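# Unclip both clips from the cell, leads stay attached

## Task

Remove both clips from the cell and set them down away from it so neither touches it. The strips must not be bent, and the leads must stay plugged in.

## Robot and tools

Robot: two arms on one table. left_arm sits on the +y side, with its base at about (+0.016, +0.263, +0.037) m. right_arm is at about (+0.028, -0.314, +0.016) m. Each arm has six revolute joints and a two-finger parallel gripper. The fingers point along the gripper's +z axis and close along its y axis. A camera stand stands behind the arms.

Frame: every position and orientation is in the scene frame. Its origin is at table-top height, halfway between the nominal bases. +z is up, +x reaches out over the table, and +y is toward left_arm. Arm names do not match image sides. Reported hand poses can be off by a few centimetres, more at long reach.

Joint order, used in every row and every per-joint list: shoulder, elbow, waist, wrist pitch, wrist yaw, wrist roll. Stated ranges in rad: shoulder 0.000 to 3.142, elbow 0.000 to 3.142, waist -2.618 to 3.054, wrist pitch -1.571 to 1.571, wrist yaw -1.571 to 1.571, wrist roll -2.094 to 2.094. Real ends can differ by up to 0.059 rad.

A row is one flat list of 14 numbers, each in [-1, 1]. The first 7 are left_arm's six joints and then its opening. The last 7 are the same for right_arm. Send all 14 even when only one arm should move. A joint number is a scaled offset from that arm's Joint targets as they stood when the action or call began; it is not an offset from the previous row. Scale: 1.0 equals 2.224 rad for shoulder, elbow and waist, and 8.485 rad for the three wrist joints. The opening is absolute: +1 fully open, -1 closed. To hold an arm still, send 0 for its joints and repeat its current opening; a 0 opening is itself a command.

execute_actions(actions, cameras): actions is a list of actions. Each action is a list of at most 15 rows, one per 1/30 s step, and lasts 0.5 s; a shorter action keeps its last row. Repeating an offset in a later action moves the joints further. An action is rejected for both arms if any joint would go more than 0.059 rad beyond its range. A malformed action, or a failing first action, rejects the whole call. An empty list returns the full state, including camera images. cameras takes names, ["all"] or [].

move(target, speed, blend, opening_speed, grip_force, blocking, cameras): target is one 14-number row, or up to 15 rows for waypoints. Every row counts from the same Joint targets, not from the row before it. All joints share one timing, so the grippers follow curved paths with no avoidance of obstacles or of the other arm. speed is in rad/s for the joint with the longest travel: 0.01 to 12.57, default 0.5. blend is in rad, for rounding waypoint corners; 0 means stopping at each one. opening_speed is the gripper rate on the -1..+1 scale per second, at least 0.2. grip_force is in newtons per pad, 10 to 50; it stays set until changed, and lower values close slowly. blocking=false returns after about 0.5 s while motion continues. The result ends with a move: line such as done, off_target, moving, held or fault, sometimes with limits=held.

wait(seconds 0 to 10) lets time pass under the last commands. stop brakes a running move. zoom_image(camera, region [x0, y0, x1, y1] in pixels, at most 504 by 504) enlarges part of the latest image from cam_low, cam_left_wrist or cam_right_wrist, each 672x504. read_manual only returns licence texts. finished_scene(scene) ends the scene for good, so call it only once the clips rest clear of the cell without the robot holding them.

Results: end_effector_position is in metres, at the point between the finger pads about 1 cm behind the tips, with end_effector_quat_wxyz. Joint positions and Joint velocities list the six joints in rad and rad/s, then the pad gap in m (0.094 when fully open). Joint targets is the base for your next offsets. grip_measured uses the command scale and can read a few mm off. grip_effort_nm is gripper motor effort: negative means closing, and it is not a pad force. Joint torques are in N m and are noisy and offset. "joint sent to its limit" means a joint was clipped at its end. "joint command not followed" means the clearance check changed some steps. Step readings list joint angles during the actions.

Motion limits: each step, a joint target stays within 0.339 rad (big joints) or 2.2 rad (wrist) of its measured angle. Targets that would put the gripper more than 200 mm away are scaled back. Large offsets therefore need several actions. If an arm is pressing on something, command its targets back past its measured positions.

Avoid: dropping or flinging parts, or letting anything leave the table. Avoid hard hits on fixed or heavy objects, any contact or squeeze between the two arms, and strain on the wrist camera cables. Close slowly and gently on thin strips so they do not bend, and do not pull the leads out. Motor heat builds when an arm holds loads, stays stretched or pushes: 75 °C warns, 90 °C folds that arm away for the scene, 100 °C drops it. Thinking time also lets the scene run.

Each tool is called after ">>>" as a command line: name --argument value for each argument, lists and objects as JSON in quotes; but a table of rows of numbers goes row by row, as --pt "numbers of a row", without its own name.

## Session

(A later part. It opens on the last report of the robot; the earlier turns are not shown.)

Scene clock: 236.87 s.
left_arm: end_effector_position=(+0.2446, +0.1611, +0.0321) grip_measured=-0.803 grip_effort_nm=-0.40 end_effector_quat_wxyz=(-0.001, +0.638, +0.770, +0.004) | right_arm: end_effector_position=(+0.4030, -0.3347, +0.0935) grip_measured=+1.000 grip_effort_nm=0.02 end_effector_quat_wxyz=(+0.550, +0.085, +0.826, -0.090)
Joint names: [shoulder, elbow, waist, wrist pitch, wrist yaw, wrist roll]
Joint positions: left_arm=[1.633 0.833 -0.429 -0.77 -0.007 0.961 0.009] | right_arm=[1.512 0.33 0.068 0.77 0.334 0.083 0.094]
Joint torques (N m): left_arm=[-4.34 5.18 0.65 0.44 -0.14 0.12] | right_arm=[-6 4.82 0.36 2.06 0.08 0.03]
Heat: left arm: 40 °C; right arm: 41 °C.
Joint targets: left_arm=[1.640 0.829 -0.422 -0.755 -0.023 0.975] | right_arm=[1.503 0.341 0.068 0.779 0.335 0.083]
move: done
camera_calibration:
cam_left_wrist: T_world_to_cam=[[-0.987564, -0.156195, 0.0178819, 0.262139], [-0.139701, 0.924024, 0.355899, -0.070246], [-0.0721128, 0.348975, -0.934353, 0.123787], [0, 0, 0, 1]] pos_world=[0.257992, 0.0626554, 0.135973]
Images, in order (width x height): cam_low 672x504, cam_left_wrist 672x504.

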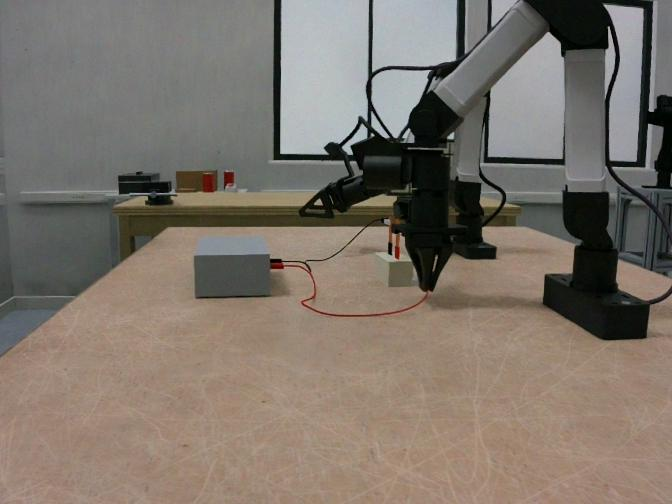

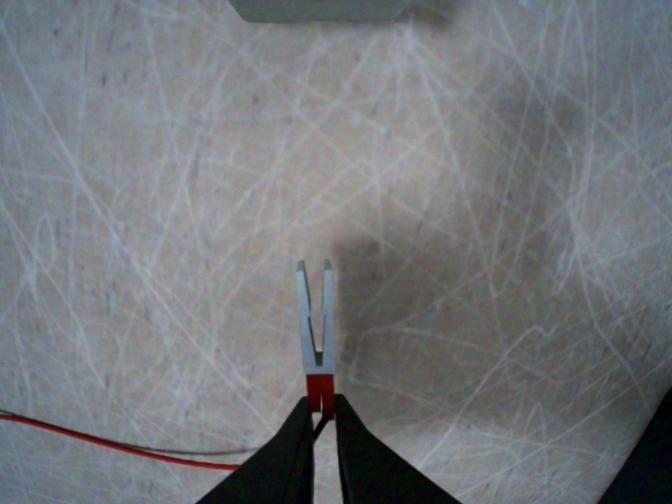

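>>> move --pt "-0.0405 -0.027 0.0582 0 0 0.0159 -0.81 0 0 0 0 0 0 1" --pt "-0.0045 -0.044 0.0582 0.0103 0 0.0159 -0.81 0 0 0 0 0 0 1" --speed '[0.15,0.05]' --blend '[0.01,0]' --cameras '["cam_low","cam_left_wrist"]'

>>> zoom_image --camera "cam_low" --region '[380, 210, 480, 310]'

Scene clock: 247.80 s.
left_arm: end_effector_position=(+0.2419, +0.1960, +0.0146) grip_measured=-0.803 grip_effort_nm=-0.40 end_effector_quat_wxyz=(+0.000, +0.640, +0.768, +0.004) | right_arm: end_effector_position=(+0.4030, -0.3347, +0.0935) grip_measured=+1.000 grip_effort_nm=0.02 end_effector_quat_wxyz=(+0.550, +0.085, +0.826, -0.090)
Joint names: [shoulder, elbow, waist, wrist pitch, wrist yaw, wrist roll]
Joint positions: left_arm=[1.621 0.736 -0.299 -0.683 -0.008 1.096 0.009] | right_arm=[1.512 0.33 0.068 0.77 0.334 0.083 0.094]
Joint torques (N m): left_arm=[-3.73 4.66 0.57 0.46 -0.18 0.12] | right_arm=[-6 4.81 0.35 2.06 0.08 0.03]
Heat: left arm: 39 °C; right arm: 41 °C.
Joint targets: left_arm=[1.630 0.732 -0.292 -0.668 -0.023 1.110] | right_arm=[1.503 0.341 0.068 0.779 0.335 0.083]
move: done
camera_calibration:
cam_left_wrist: T_world_to_cam=[[-0.988406, -0.150973, 0.016125, 0.264416], [-0.135388, 0.924444, 0.356473, -0.0977266], [-0.0687246, 0.350157, -0.934166, 0.0939862], [0, 0, 0, 1]] pos_world=[0.254578, 0.0973524, 0.118372]
Images, in order (width x height): cam_low 672x504, cam_left_wrist 672x504.

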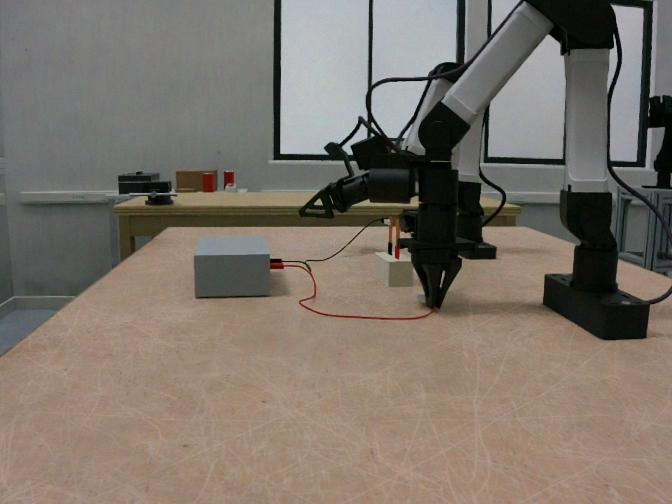

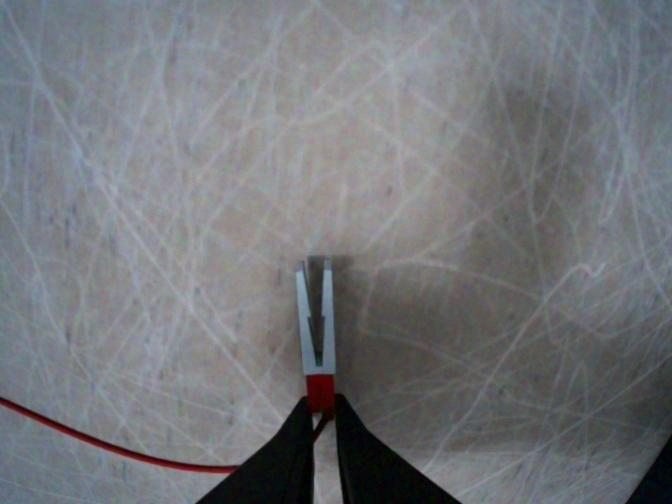

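Scaled by 5.040 from the camera's 672x504 image, which has a finer 960x720 frame.

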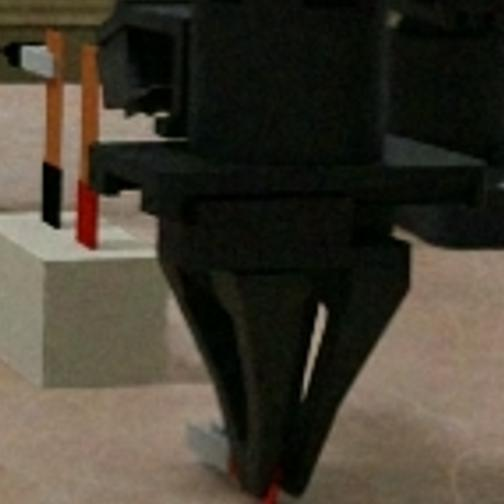

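>>> move --pt "0.007 -0.0075 0 0.0017 0 0 -0.81 0 0 0 0 0 0 1" --pt "0.007 -0.0075 0 0.0017 0 0 -0.6 0 0 0 0 0 0 1" --speed 0.05 --opening_speed 0.2 --cameras '["cam_low","cam_left_wrist"]'

>>> zoom_image --camera "cam_low" --region '[380, 230, 480, 330]'

Scene clock: 253.33 s.
left_arm: end_effector_position=(+0.2387, +0.1969, +0.0103) grip_measured=-0.603 grip_effort_nm=0.14 end_effector_quat_wxyz=(-0.005, +0.640, +0.768, +0.002) | right_arm: end_effector_position=(+0.4030, -0.3347, +0.0935) grip_measured=+1.000 grip_effort_nm=0.02 end_effector_quat_wxyz=(+0.550, +0.085, +0.826, -0.090)
Joint names: [shoulder, elbow, waist, wrist pitch, wrist yaw, wrist roll]
Joint positions: left_arm=[1.631 0.726 -0.299 -0.673 -0.008 1.096 0.019] | right_arm=[1.512 0.33 0.068 0.77 0.334 0.083 0.094]
Joint torques (N m): left_arm=[-3.17 3.9 0.5 0.53 -0.15 0.12] | right_arm=[-5.98 4.82 0.36 2.06 0.08 0.03]
Heat: left arm: 38 °C; right arm: 41 °C.
Joint targets: left_arm=[1.646 0.715 -0.292 -0.654 -0.023 1.110] | right_arm=[1.503 0.341 0.068 0.779 0.335 0.083]
move: done
camera_calibration:
cam_left_wrist: T_world_to_cam=[[-0.988248, -0.150616, 0.0260888, 0.261327], [-0.131195, 0.923333, 0.360894, -0.0983273], [-0.078445, 0.35323, -0.932242, 0.0911752], [0, 0, 0, 1]] pos_world=[0.252508, 0.0979431, 0.113665]
Images, in order (width x height): cam_low 672x504, cam_left_wrist 672x504.

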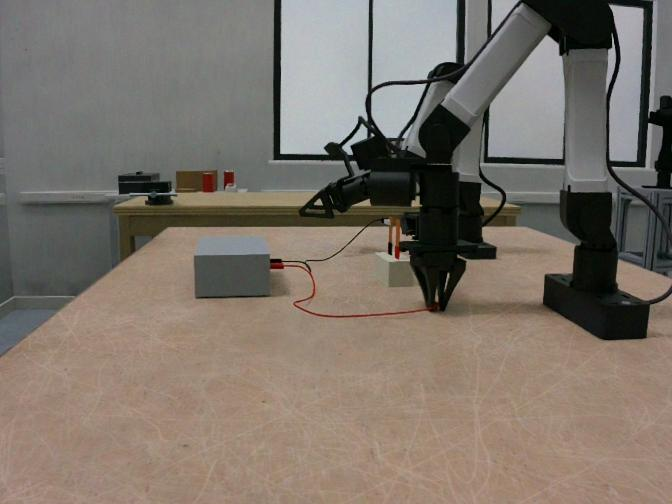

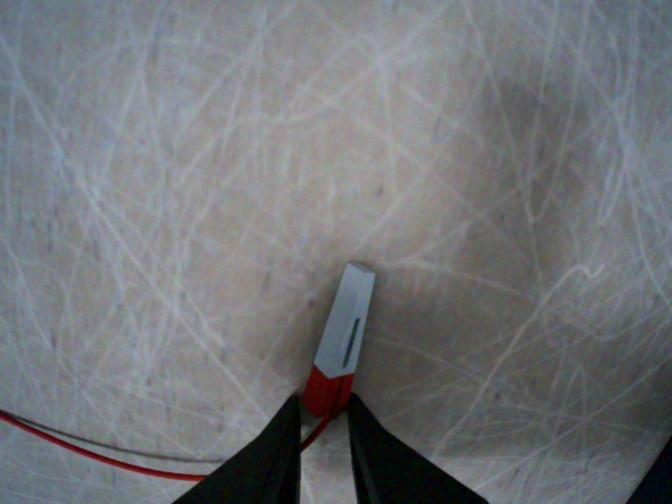

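Scaled by 5.040 from the camera's 672x504 image, which has a finer 960x720 frame.

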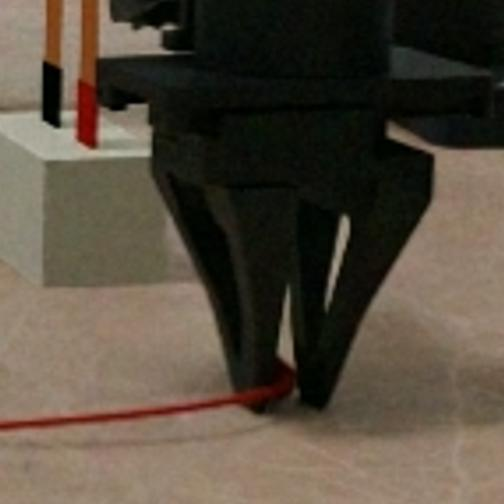

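>>> move --pt "0 0 0 0 0 0 0.0 0 0 0 0 0 0 0.2" --pt "-0.045 0.157 0 -0.053 0 0 0.0 0 0 0 0 0 0 0.2" --pt "-0.045 0.157 0.27 -0.053 0 0 0.0 0.161 0.605 0 -0.2559 -0.0395 -0.1236 0.2" --pt "-0.045 0.157 0.27 -0.053 0 0 0.0 0.161 0.605 0.3062 -0.2559 -0.0395 -0.1236 0.2" --speed '[0.3,0.4,0.9,0.6]' --blend '[0,0.05,0.05,0]' --opening_speed 0.6 --cameras '["all"]'

>>> zoom_image --camera "cam_right_wrist" --region '[210, 150, 460, 450]'

>>> zoom_image --camera "cam_low" --region '[360, 190, 480, 320]'

Scene clock: 278.53 s.
left_arm: end_effector_position=(+0.2530, +0.3398, +0.0953) grip_measured=-0.003 grip_effort_nm=0.13 end_effector_quat_wxyz=(-0.021, +0.384, +0.923, -0.012) | right_arm: end_effector_position=(+0.2718, -0.0722, +0.1454) grip_measured=+0.202 grip_effort_nm=-0.08 end_effector_quat_wxyz=(+0.006, +0.766, -0.643, +0.002)
Joint names: [shoulder, elbow, waist, wrist pitch, wrist yaw, wrist roll]
Joint positions: left_arm=[1.569 1.042 0.302 -1.092 -0.009 1.097 0.047] | right_arm=[1.857 1.659 0.754 -1.384 0.006 -0.96 0.056]
Joint torques (N m): left_arm=[-6.76 7.87 0.28 0.02 -0.1 0.11] | right_arm=[-8.61 6.67 -0.17 0.18 -0.12 -0.04]
Heat: left arm: 37 °C; right arm: 41 °C.
Joint targets: left_arm=[1.546 1.064 0.308 -1.103 -0.023 1.110] | right_arm=[1.861 1.686 0.749 -1.392 -0.001 -0.966]
move: done
camera_calibration:
cam_left_wrist: T_world_to_cam=[[-0.728308, -0.682419, 0.0622257, 0.406241], [-0.615903, 0.691705, 0.377105, -0.0592807], [-0.300385, 0.236324, -0.924078, 0.216173], [0, 0, 0, 1]] pos_world=[0.324293, 0.267145, 0.196837]
cam_right_wrist: T_world_to_cam=[[0.992784, 0.114058, 0.0370266, -0.268173], [0.0953709, -0.938164, 0.332795, -0.0834695], [0.0726948, -0.326862, -0.942272, 0.218691], [0, 0, 0, 1]] pos_world=[0.2583, 0.0237609, 0.243774]

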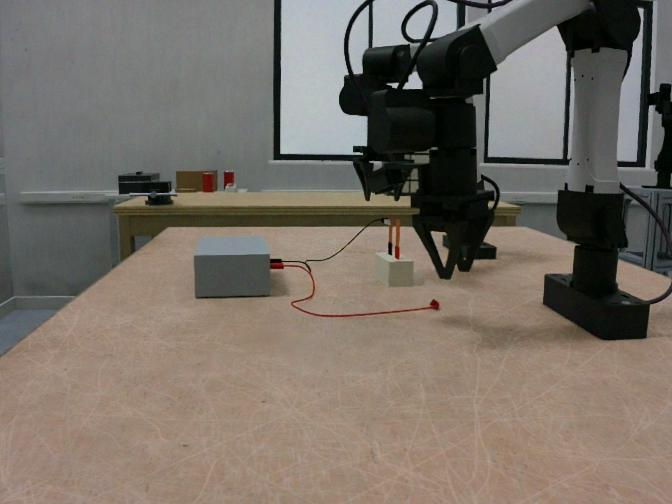

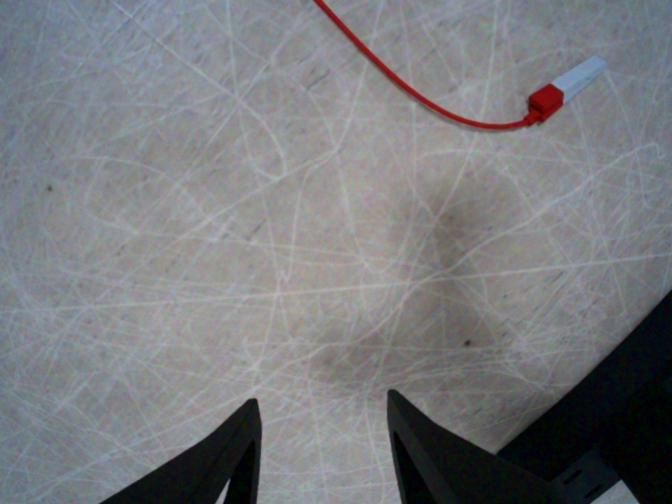

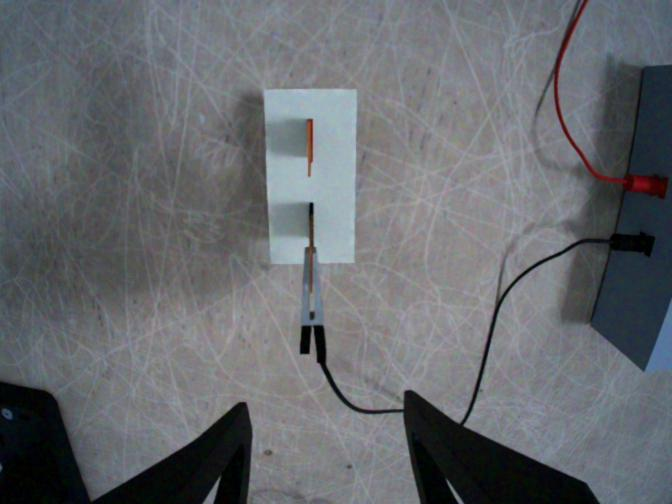

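Scaled by 1.680 from the camera's 672x504 image, which has a finer 960x720 frame.

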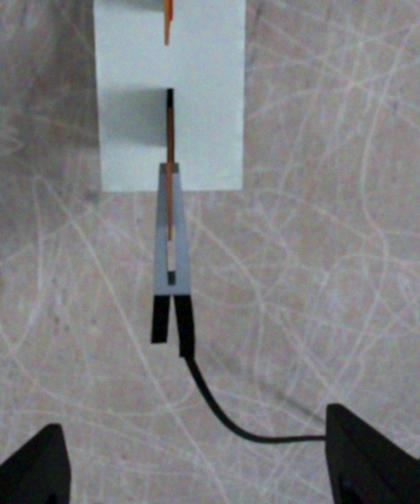

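Scaled by 3.877 from the camera's 672x504 image, which has a finer 960x720 frame.

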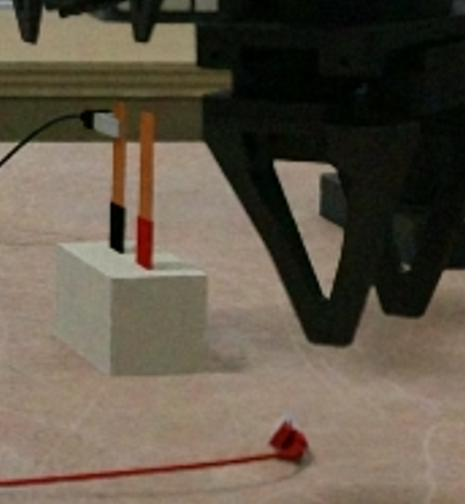

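>>> zoom_image --camera "cam_low" --region '[345, 160, 415, 240]'

Scaled by 6.300 from the camera's 672x504 image, which has a finer 960x720 frame.

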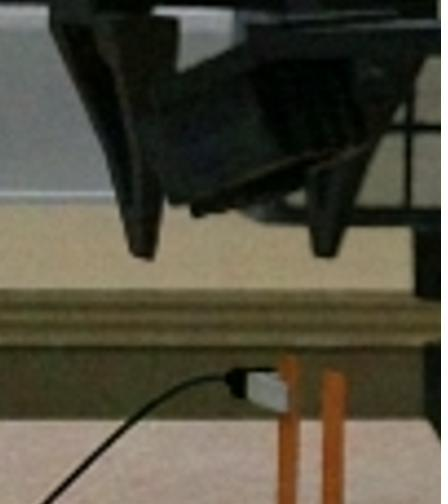

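>>> move --target '[0,0,0,0,0,0,0,-0.0319,-0.0881,-0.0063,0.0156,0,-0.0008,-0.3]' --speed 0.2 --cameras '["cam_low","cam_right_wrist"]'

>>> zoom_image --camera "cam_right_wrist" --region '[230, 230, 430, 450]'

>>> zoom_image --camera "cam_low" --region '[345, 170, 415, 250]'

Scene clock: 305.93 s.
left_arm: end_effector_position=(+0.2530, +0.3398, +0.0953) grip_measured=-0.003 grip_effort_nm=0.13 end_effector_quat_wxyz=(-0.021, +0.384, +0.923, -0.012) | right_arm: end_effector_position=(+0.2640, -0.0858, +0.1131) grip_measured=-0.298 grip_effort_nm=-0.08 end_effector_quat_wxyz=(+0.020, +0.763, -0.646, +0.001)
Joint names: [shoulder, elbow, waist, wrist pitch, wrist yaw, wrist roll]
Joint positions: left_arm=[1.569 1.042 0.302 -1.092 -0.009 1.097 0.047] | right_arm=[1.828 1.494 0.741 -1.275 0.006 -0.965 0.033]
Joint torques (N m): left_arm=[-6.68 8.17 0.42 0.08 -0.11 0.05] | right_arm=[-12.08 4.33 -0.27 0.38 -0.12 -0.05]
Heat: left arm: 38 °C; right arm: 39 °C.
Joint targets: left_arm=[1.546 1.064 0.308 -1.103 -0.023 1.110] | right_arm=[1.790 1.491 0.735 -1.260 -0.001 -0.973]
move: off_target (right_arm); right_arm: the shoulder is farthest, 0.038 rad from its target
camera_calibration:
cam_right_wrist: T_world_to_cam=[[0.994108, 0.107348, 0.0150446, -0.256157], [0.0953806, -0.932212, 0.349117, -0.0860601], [0.0515017, -0.345625, -0.936958, 0.187738], [0, 0, 0, 1]] pos_world=[0.253188, 0.0121584, 0.209801]
Images, in order (width x height): cam_low 672x504, cam_right_wrist 672x504.

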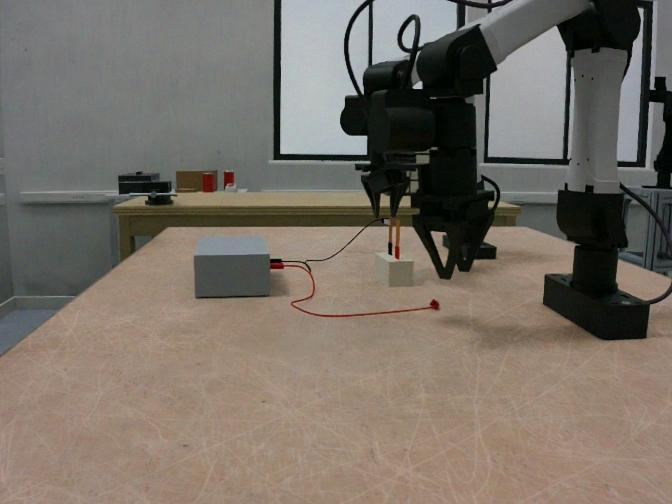

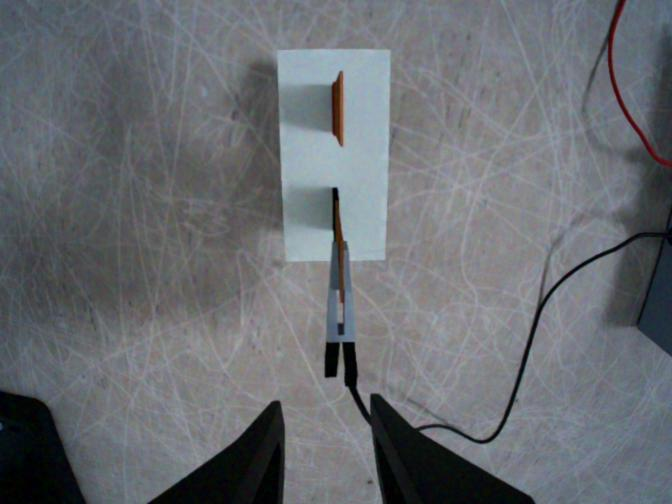

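Scaled by 2.291 from the camera's 672x504 image, which has a finer 960x720 frame.

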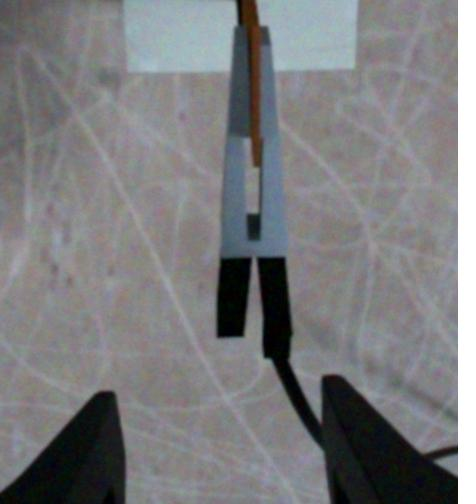

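Scaled by 6.300 from the camera's 672x504 image, which has a finer 960x720 frame.

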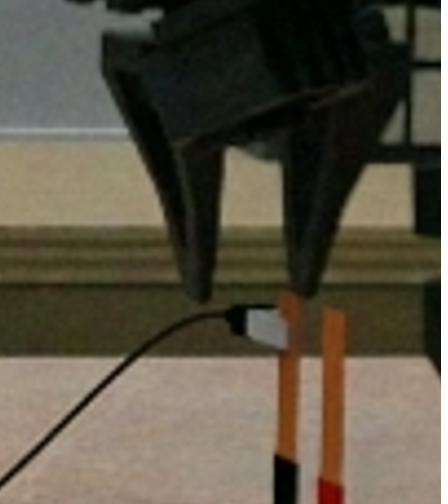

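>>> move --target '[0,0,0,0,0,0,0,0,-0.0238,0,0.0107,0,0,-0.5]' --speed 0.1 --cameras '["cam_low","cam_right_wrist"]'

>>> zoom_image --camera "cam_right_wrist" --region '[270, 330, 380, 450]'

>>> zoom_image --camera "cam_low" --region '[345, 170, 415, 250]'

Scene clock: 324.13 s.
left_arm: end_effector_position=(+0.2530, +0.3398, +0.0953) grip_measured=-0.003 grip_effort_nm=0.13 end_effector_quat_wxyz=(-0.021, +0.384, +0.923, -0.012) | right_arm: end_effector_position=(+0.2695, -0.0804, +0.1000) grip_measured=-0.498 grip_effort_nm=-0.08 end_effector_quat_wxyz=(+0.000, +0.764, -0.646, +0.003)
Joint names: [shoulder, elbow, waist, wrist pitch, wrist yaw, wrist roll]
Joint positions: left_arm=[1.569 1.042 0.302 -1.092 -0.009 1.097 0.047] | right_arm=[1.827 1.441 0.741 -1.185 0.006 -0.966 0.024]
Joint torques (N m): left_arm=[-6.72 7.95 0.32 0 -0.16 0.09] | right_arm=[-12.01 4.36 -0.25 0.5 -0.12 -0.05]
Motor temperatures (°C): left_arm=[38 34 29 30 28 29 30] | right_arm=[39 36 28 38 27 27 28]
Heat: left arm: 38 °C; right arm: 39 °C.
Joint targets: left_arm=[1.546 1.064 0.308 -1.103 -0.023 1.110] | right_arm=[1.790 1.438 0.735 -1.169 -0.001 -0.973]
move: off_target (right_arm); right_arm: the shoulder is farthest, 0.037 rad from its target
camera_calibration:
cam_right_wrist: T_world_to_cam=[[0.993189, 0.107322, 0.0453693, -0.264785], [0.086795, -0.941225, 0.32644, -0.0731613], [0.0777369, -0.320278, -0.944129, 0.172718], [0, 0, 0, 1]] pos_world=[0.255905, 0.014874, 0.198964]
Images, in order (width x height): cam_low 672x504, cam_right_wrist 672x504.

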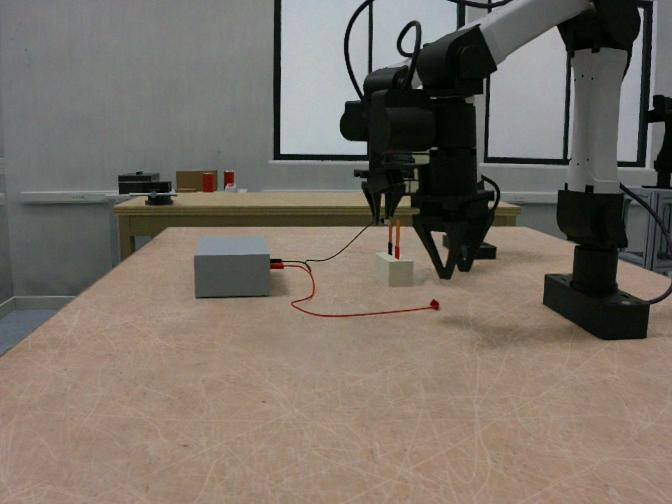

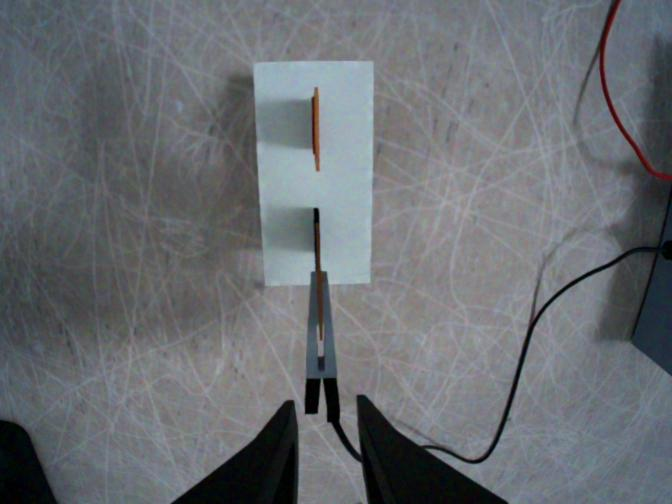

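Scaled by 4.200 from the camera's 672x504 image, which has a finer 960x720 frame.

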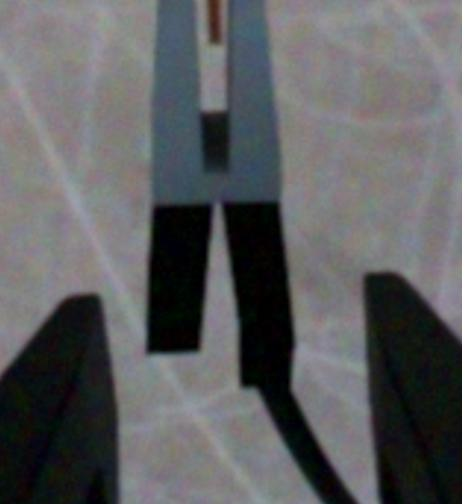

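Scaled by 6.300 from the camera's 672x504 image, which has a finer 960x720 frame.

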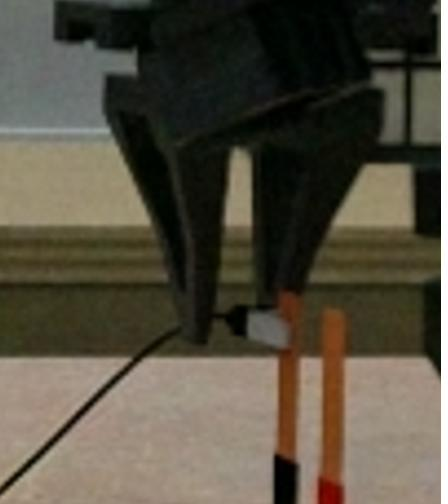

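>>> move --target '[0,0,0,0,0,0,0,0,0,0,0,-0.0012,0,-0.6]' --speed 0.1 --cameras '["cam_right_wrist"]'

>>> zoom_image --camera "cam_right_wrist" --region '[270, 330, 380, 450]'

Scene clock: 331.17 s.
left_arm: end_effector_position=(+0.2530, +0.3398, +0.0953) grip_measured=-0.003 grip_effort_nm=0.13 end_effector_quat_wxyz=(-0.021, +0.384, +0.923, -0.012) | right_arm: end_effector_position=(+0.2692, -0.0800, +0.1000) grip_measured=-0.598 grip_effort_nm=-0.08 end_effector_quat_wxyz=(+0.000, +0.764, -0.646, +0.001)
Joint names: [shoulder, elbow, waist, wrist pitch, wrist yaw, wrist roll]
Joint positions: left_arm=[1.569 1.042 0.302 -1.092 -0.009 1.097 0.047] | right_arm=[1.827 1.441 0.741 -1.184 0.003 -0.966 0.019]
Joint torques (N m): left_arm=[-6.75 7.77 0.46 0.02 -0.17 0.08] | right_arm=[-12.01 4.36 -0.25 0.48 -0.2 -0.05]
Heat: left arm: 38 °C; right arm: 39 °C.
Joint targets: left_arm=[1.546 1.064 0.308 -1.103 -0.023 1.110] | right_arm=[1.790 1.438 0.735 -1.169 -0.011 -0.973]
move: off_target (right_arm); right_arm: the shoulder is farthest, 0.037 rad from its target
camera_calibration:
cam_right_wrist: T_world_to_cam=[[0.993269, 0.107218, 0.0438403, -0.26443], [0.0873848, -0.942015, 0.323994, -0.0726807], [0.076036, -0.317982, -0.945043, 0.173564], [0, 0, 0, 1]] pos_world=[0.255804, 0.0150756, 0.199166]
Images, in order (width x height): cam_right_wrist 672x504.

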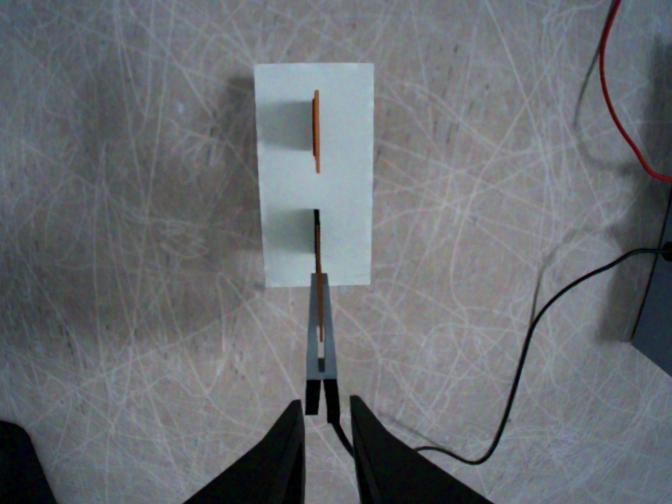

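Scaled by 4.200 from the camera's 672x504 image, which has a finer 960x720 frame.

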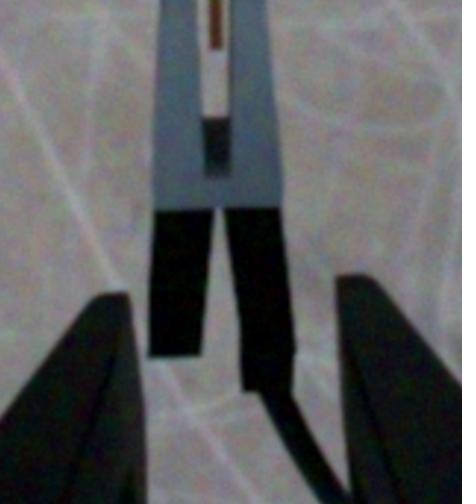

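>>> move --target '[0,0,0,0,0,0,0,0,0,0,0,-0.0014,0,-0.6]' --speed 0.1 --cameras '["cam_right_wrist"]'

>>> zoom_image --camera "cam_right_wrist" --region '[270, 330, 380, 450]'

Scene clock: 335.10 s.
left_arm: end_effector_position=(+0.2530, +0.3398, +0.0953) grip_measured=-0.003 grip_effort_nm=0.13 end_effector_quat_wxyz=(-0.021, +0.384, +0.923, -0.012) | right_arm: end_effector_position=(+0.2678, -0.0786, +0.1000) grip_measured=-0.598 grip_effort_nm=-0.08 end_effector_quat_wxyz=(+0.000, +0.764, -0.646, -0.004)
Joint names: [shoulder, elbow, waist, wrist pitch, wrist yaw, wrist roll]
Joint positions: left_arm=[1.569 1.042 0.302 -1.092 -0.009 1.097 0.047] | right_arm=[1.827 1.441 0.741 -1.184 -0.009 -0.966 0.019]
Joint torques (N m): left_arm=[-6.57 8.09 0.59 0.05 -0.14 0.07] | right_arm=[-12.01 4.36 -0.25 0.48 -0.2 -0.05]
Heat: left arm: 39 °C; right arm: 39 °C.
Joint targets: left_arm=[1.546 1.064 0.308 -1.103 -0.023 1.110] | right_arm=[1.790 1.438 0.735 -1.169 -0.023 -0.973]
move: off_target (right_arm); right_arm: the shoulder is farthest, 0.037 rad from its target
camera_calibration:
cam_right_wrist: T_world_to_cam=[[0.993592, 0.10689, 0.0367345, -0.262589], [0.0899609, -0.944654, 0.315493, -0.0712678], [0.0684244, -0.310167, -0.948217, 0.177118], [0, 0, 0, 1]] pos_world=[0.255199, 0.0156807, 0.200077]
Images, in order (width x height): cam_right_wrist 672x504.

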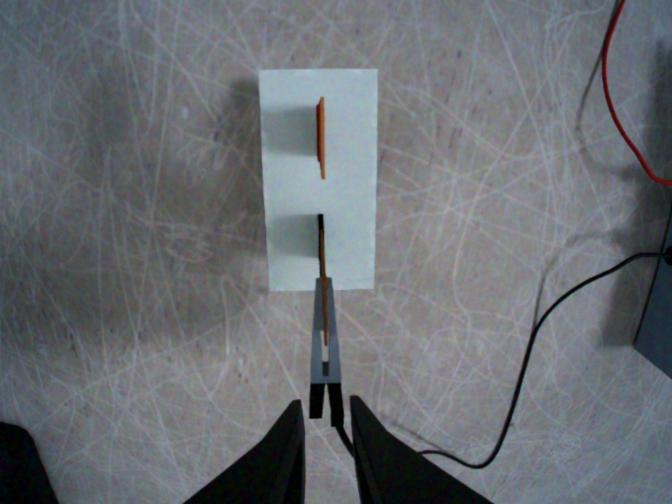

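Scaled by 4.200 from the camera's 672x504 image, which has a finer 960x720 frame.

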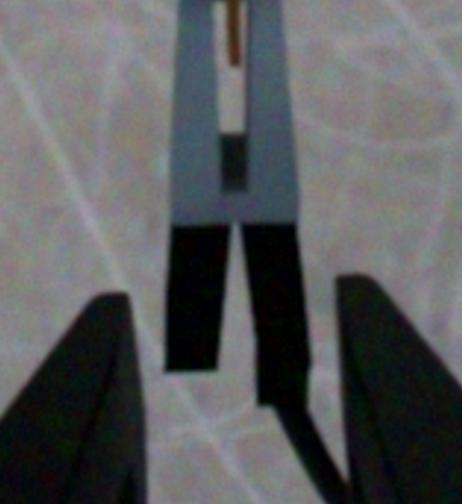

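>>> move --target '[0,0,0,0,0,0,0,0,0,0,0,0,0,-0.78]' --opening_speed 0.2 --cameras '["cam_right_wrist"]'

>>> zoom_image --camera "cam_right_wrist" --region '[260, 200, 380, 450]'

Scene clock: 339.83 s.
left_arm: end_effector_position=(+0.2530, +0.3398, +0.0953) grip_measured=-0.003 grip_effort_nm=0.13 end_effector_quat_wxyz=(-0.021, +0.384, +0.923, -0.012) | right_arm: end_effector_position=(+0.2680, -0.0782, +0.1000) grip_measured=-0.776 grip_effort_nm=-0.17 end_effector_quat_wxyz=(-0.001, +0.764, -0.645, -0.005)
Joint names: [shoulder, elbow, waist, wrist pitch, wrist yaw, wrist roll]
Joint positions: left_arm=[1.569 1.042 0.302 -1.092 -0.009 1.097 0.047] | right_arm=[1.827 1.441 0.741 -1.183 -0.01 -0.967 0.011]
Joint torques (N m): left_arm=[-6.76 7.87 0.65 0 -0.14 0.11] | right_arm=[-12.01 4.37 -0.25 0.47 -0.19 -0.03]
Heat: left arm: 39 °C; right arm: 39 °C.
Joint targets: left_arm=[1.546 1.064 0.308 -1.103 -0.023 1.110] | right_arm=[1.790 1.438 0.735 -1.169 -0.023 -0.973]
move: off_target (right_arm); right_arm: the shoulder is farthest, 0.037 rad from its target
camera_calibration:
cam_right_wrist: T_world_to_cam=[[0.993418, 0.108302, 0.0372894, -0.262707], [0.0912589, -0.94511, 0.313749, -0.0711174], [0.0692224, -0.308281, -0.948773, 0.177247], [0, 0, 0, 1]] pos_world=[0.255199, 0.01588, 0.200276]
Images, in order (width x height): cam_right_wrist 672x504.

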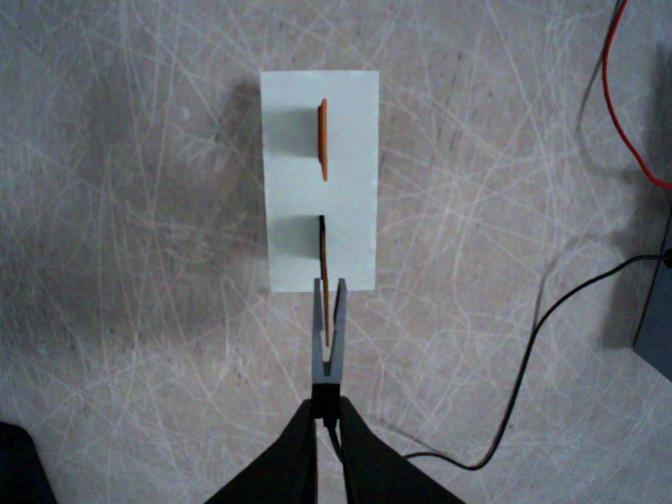

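Scaled by 2.016 from the camera's 672x504 image, which has a finer 960x720 frame.

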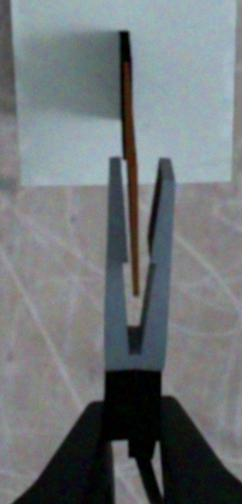

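>>> move --pt "0 0 0 0 0 0 0 0 0 0 0 0 0 -0.81" --pt "0 0 0 0 0 0 0 -0.0127 -0.016 -0.0134 0.0009 0 -0.0035 -0.81" --pt "0 0 0 0 0 0 0 -0.0247 -0.0308 -0.0276 0.0016 0 -0.0072 -0.81" --pt "0 0 0 0 0 0 0 -0.0362 -0.0446 -0.0423 0.0022 0 -0.0111 -0.81" --pt "0 0 0 0 0 0 0 -0.0469 -0.0571 -0.0577 0.0027 0 -0.0151 -0.81" --speed 0.06 --blend '[0,0.01,0.01,0.01,0]' --opening_speed 0.2 --cameras '["cam_low","cam_right_wrist"]'

>>> zoom_image --camera "cam_low" --region '[345, 190, 435, 290]'

Scene clock: 359.63 s.
left_arm: end_effector_position=(+0.2530, +0.3398, +0.0953) grip_measured=-0.003 grip_effort_nm=0.13 end_effector_quat_wxyz=(-0.021, +0.384, +0.923, -0.012) | right_arm: end_effector_position=(+0.2738, -0.1277, +0.1009) grip_measured=-0.804 grip_effort_nm=-0.30 end_effector_quat_wxyz=(-0.003, +0.763, -0.646, -0.005)
Joint names: [shoulder, elbow, waist, wrist pitch, wrist yaw, wrist roll]
Joint positions: left_arm=[1.569 1.042 0.302 -1.092 -0.009 1.097 0.047] | right_arm=[1.72 1.314 0.613 -1.161 -0.01 -1.093 0.009]
Joint torques (N m): left_arm=[-6.76 8.12 0.24 0.05 -0.1 0.15] | right_arm=[-10.8 4.33 -0.25 0.48 -0.2 -0.04]
Heat: left arm: 39 °C; right arm: 40 °C.
Joint targets: left_arm=[1.546 1.064 0.308 -1.103 -0.023 1.110] | right_arm=[1.686 1.311 0.606 -1.146 -0.023 -1.101]
move: done
camera_calibration:
cam_right_wrist: T_world_to_cam=[[0.993649, 0.105224, 0.0398609, -0.263917], [0.0876704, -0.94605, 0.311935, -0.117571], [0.0705336, -0.306459, -0.949267, 0.162313], [0, 0, 0, 1]] pos_world=[0.2611, -0.0337148, 0.201273]
Images, in order (width x height): cam_low 672x504, cam_right_wrist 672x504.

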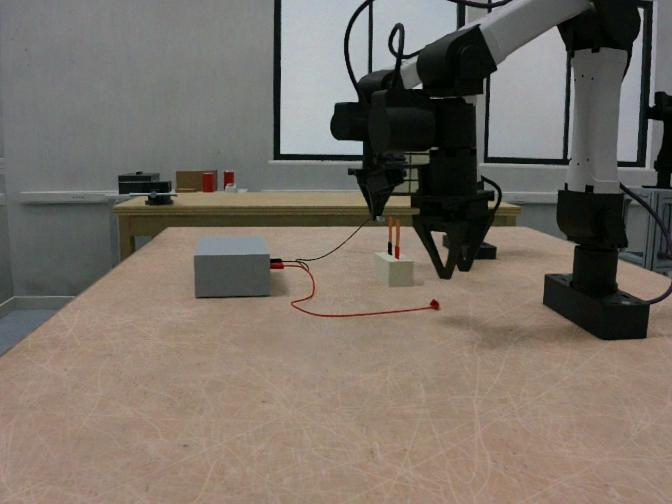

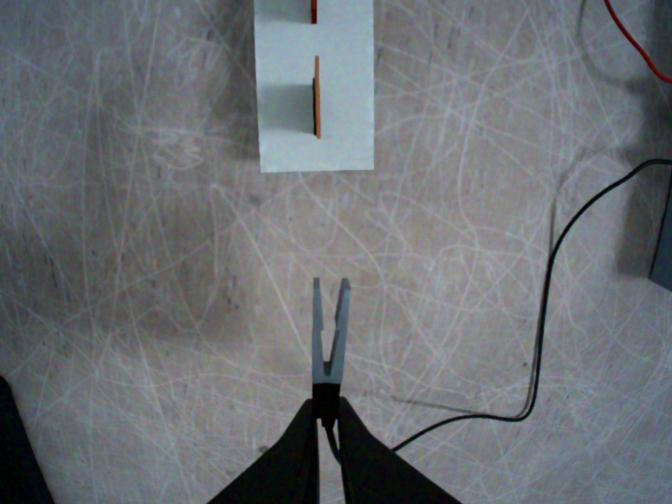

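Scaled by 5.040 from the camera's 672x504 image, which has a finer 960x720 frame.

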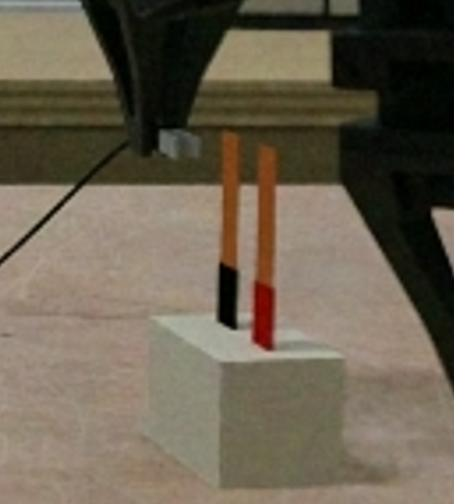

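>>> move --pt "0 0 0 0 0 0 0 -0.0468 -0.0513 -0.1034 0.0008 0 -0.0265 -0.81" --pt "0 0 0 0 0 0 0 0.0247 -0.1583 -0.1034 0.0427 0 -0.0265 -0.81" --speed 0.2 --blend '[0.03,0]' --cameras '["cam_low","cam_right_wrist"]'

>>> zoom_image --camera "cam_low" --region '[325, 200, 425, 300]'

Scene clock: 372.10 s.
left_arm: end_effector_position=(+0.2530, +0.3398, +0.0953) grip_measured=-0.003 grip_effort_nm=0.14 end_effector_quat_wxyz=(-0.021, +0.384, +0.923, -0.012) | right_arm: end_effector_position=(+0.2827, -0.2007, +0.0128) grip_measured=-0.804 grip_effort_nm=-0.30 end_effector_quat_wxyz=(+0.000, +0.761, -0.648, -0.007)
Joint names: [shoulder, elbow, waist, wrist pitch, wrist yaw, wrist roll]
Joint positions: left_arm=[1.569 1.042 0.302 -1.092 -0.009 1.097 0.047] | right_arm=[1.738 0.96 0.382 -0.8 -0.012 -1.319 0.009]
Joint torques (N m): left_arm=[-6.71 7.94 0.5 0.02 -0.11 0.11] | right_arm=[-6.97 3.89 -0.14 0.45 -0.19 -0.05]
Heat: left arm: 39 °C; right arm: 39 °C.
Joint targets: left_arm=[1.546 1.064 0.308 -1.103 -0.023 1.110] | right_arm=[1.741 0.959 0.376 -0.784 -0.023 -1.326]
move: done
camera_calibration:
cam_right_wrist: T_world_to_cam=[[0.994458, 0.0999136, 0.0327298, -0.262752], [0.0847272, -0.945901, 0.313196, -0.159142], [0.0622518, -0.308687, -0.949124, 0.0575687], [0, 0, 0, 1]] pos_world=[0.271196, -0.106509, 0.113082]
Images, in order (width x height): cam_low 672x504, cam_right_wrist 672x504.

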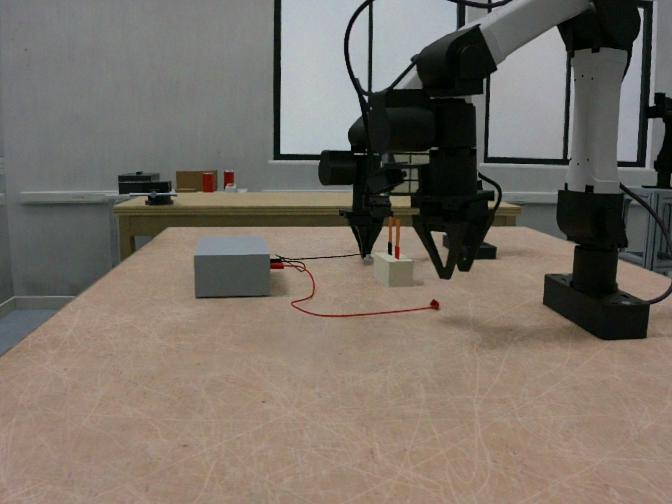

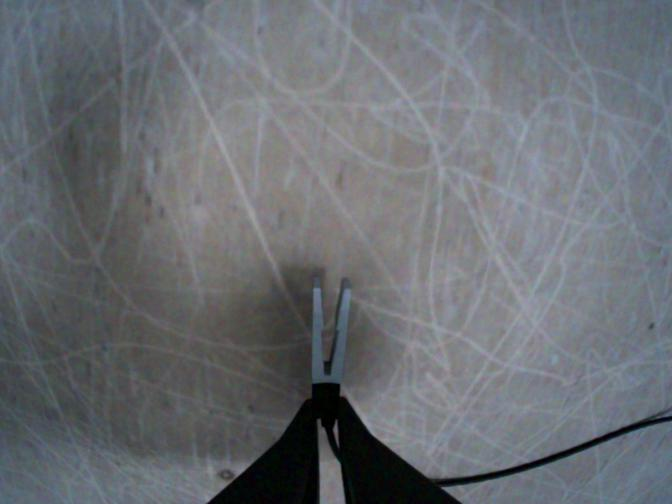

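Scaled by 5.040 from the camera's 672x504 image, which has a finer 960x720 frame.

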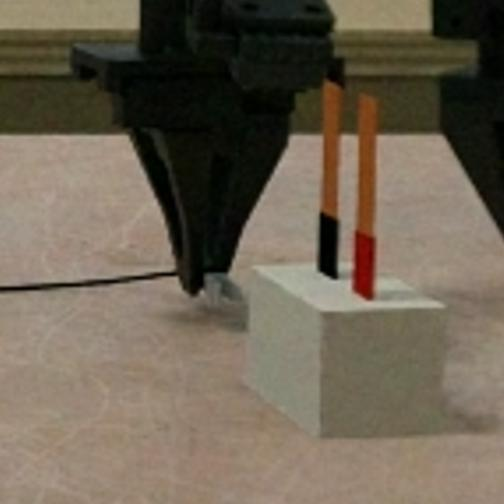

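>>> move --target '[0,0,0,0,0,0,0,0.0063,-0.0063,0,0.0033,0,0,-0.81]' --speed 0.05 --cameras '["cam_low"]'

>>> zoom_image --camera "cam_low" --region '[325, 200, 425, 300]'

Scene clock: 377.07 s.
left_arm: end_effector_position=(+0.2530, +0.3398, +0.0953) grip_measured=-0.003 grip_effort_nm=0.13 end_effector_quat_wxyz=(-0.021, +0.384, +0.923, -0.012) | right_arm: end_effector_position=(+0.2833, -0.2004, +0.0069) grip_measured=-0.804 grip_effort_nm=-0.30 end_effector_quat_wxyz=(-0.001, +0.761, -0.648, -0.006)
Joint names: [shoulder, elbow, waist, wrist pitch, wrist yaw, wrist roll]
Joint positions: left_arm=[1.569 1.042 0.302 -1.092 -0.009 1.097 0.047] | right_arm=[1.75 0.948 0.382 -0.772 -0.012 -1.319 0.009]
Joint torques (N m): left_arm=[-6.72 8.06 0.46 0.09 -0.09 0.09] | right_arm=[-6.84 3.73 -0.14 0.45 -0.19 -0.05]
Heat: left arm: 39 °C; right arm: 39 °C.
Joint targets: left_arm=[1.546 1.064 0.308 -1.103 -0.023 1.110] | right_arm=[1.755 0.945 0.376 -0.755 -0.023 -1.326]
move: done
Images, in order (width x height): cam_low 672x504.

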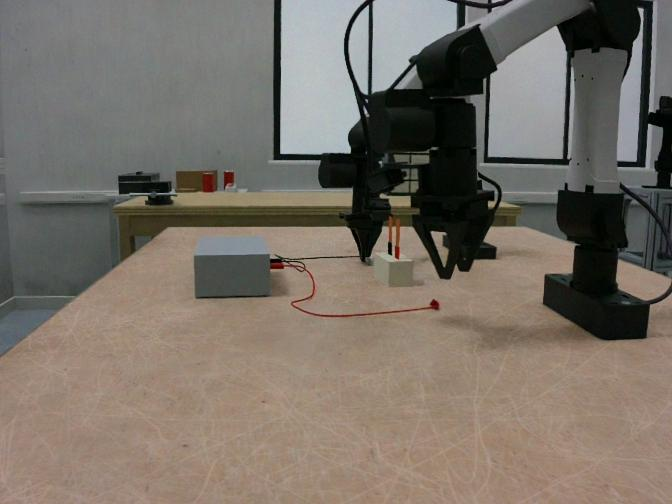

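Scaled by 5.040 from the camera's 672x504 image, which has a finer 960x720 frame.

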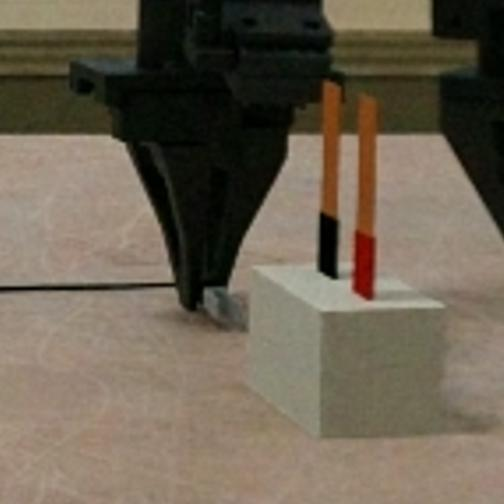

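>>> move --target '[0,0,0,0,0,0,0,0,0,0,0,0,0,-0.55]' --opening_speed 0.2 --cameras '["cam_right_wrist"]'

Scene clock: 382.10 s.
left_arm: end_effector_position=(+0.2530, +0.3398, +0.0953) grip_measured=-0.003 grip_effort_nm=0.13 end_effector_quat_wxyz=(-0.021, +0.384, +0.923, -0.012) | right_arm: end_effector_position=(+0.2834, -0.2004, +0.0069) grip_measured=-0.552 grip_effort_nm=0.12 end_effector_quat_wxyz=(-0.002, +0.761, -0.648, -0.006)
Joint names: [shoulder, elbow, waist, wrist pitch, wrist yaw, wrist roll]
Joint positions: left_arm=[1.569 1.042 0.302 -1.092 -0.009 1.097 0.047] | right_arm=[1.75 0.948 0.382 -0.771 -0.012 -1.319 0.021]
Joint torques (N m): left_arm=[-6.65 7.77 0.46 0.07 -0.19 0.06] | right_arm=[-6.84 3.73 -0.13 0.45 -0.19 -0.05]
Heat: left arm: 39 °C; right arm: 38 °C.
Joint targets: left_arm=[1.546 1.064 0.308 -1.103 -0.023 1.110] | right_arm=[1.755 0.945 0.376 -0.756 -0.023 -1.326]
move: done
camera_calibration:
cam_right_wrist: T_world_to_cam=[[0.994338, 0.0998608, 0.0363415, -0.263343], [0.0836352, -0.946358, 0.312107, -0.156803], [0.0655594, -0.307301, -0.949352, 0.0513699], [0, 0, 0, 1]] pos_world=[0.271598, -0.106308, 0.107278]
Images, in order (width x height): cam_right_wrist 672x504.

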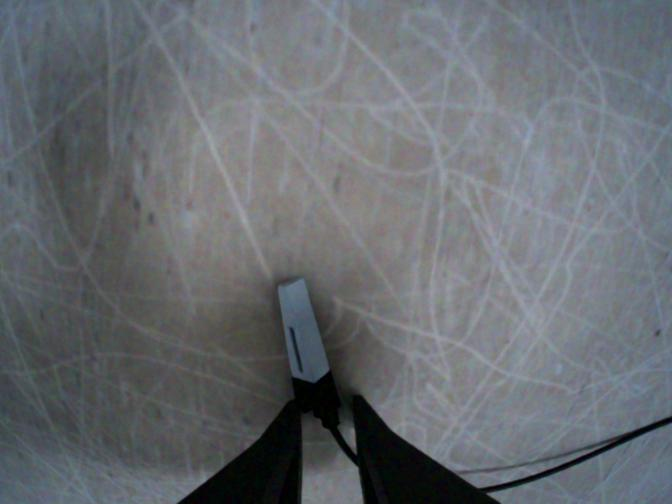

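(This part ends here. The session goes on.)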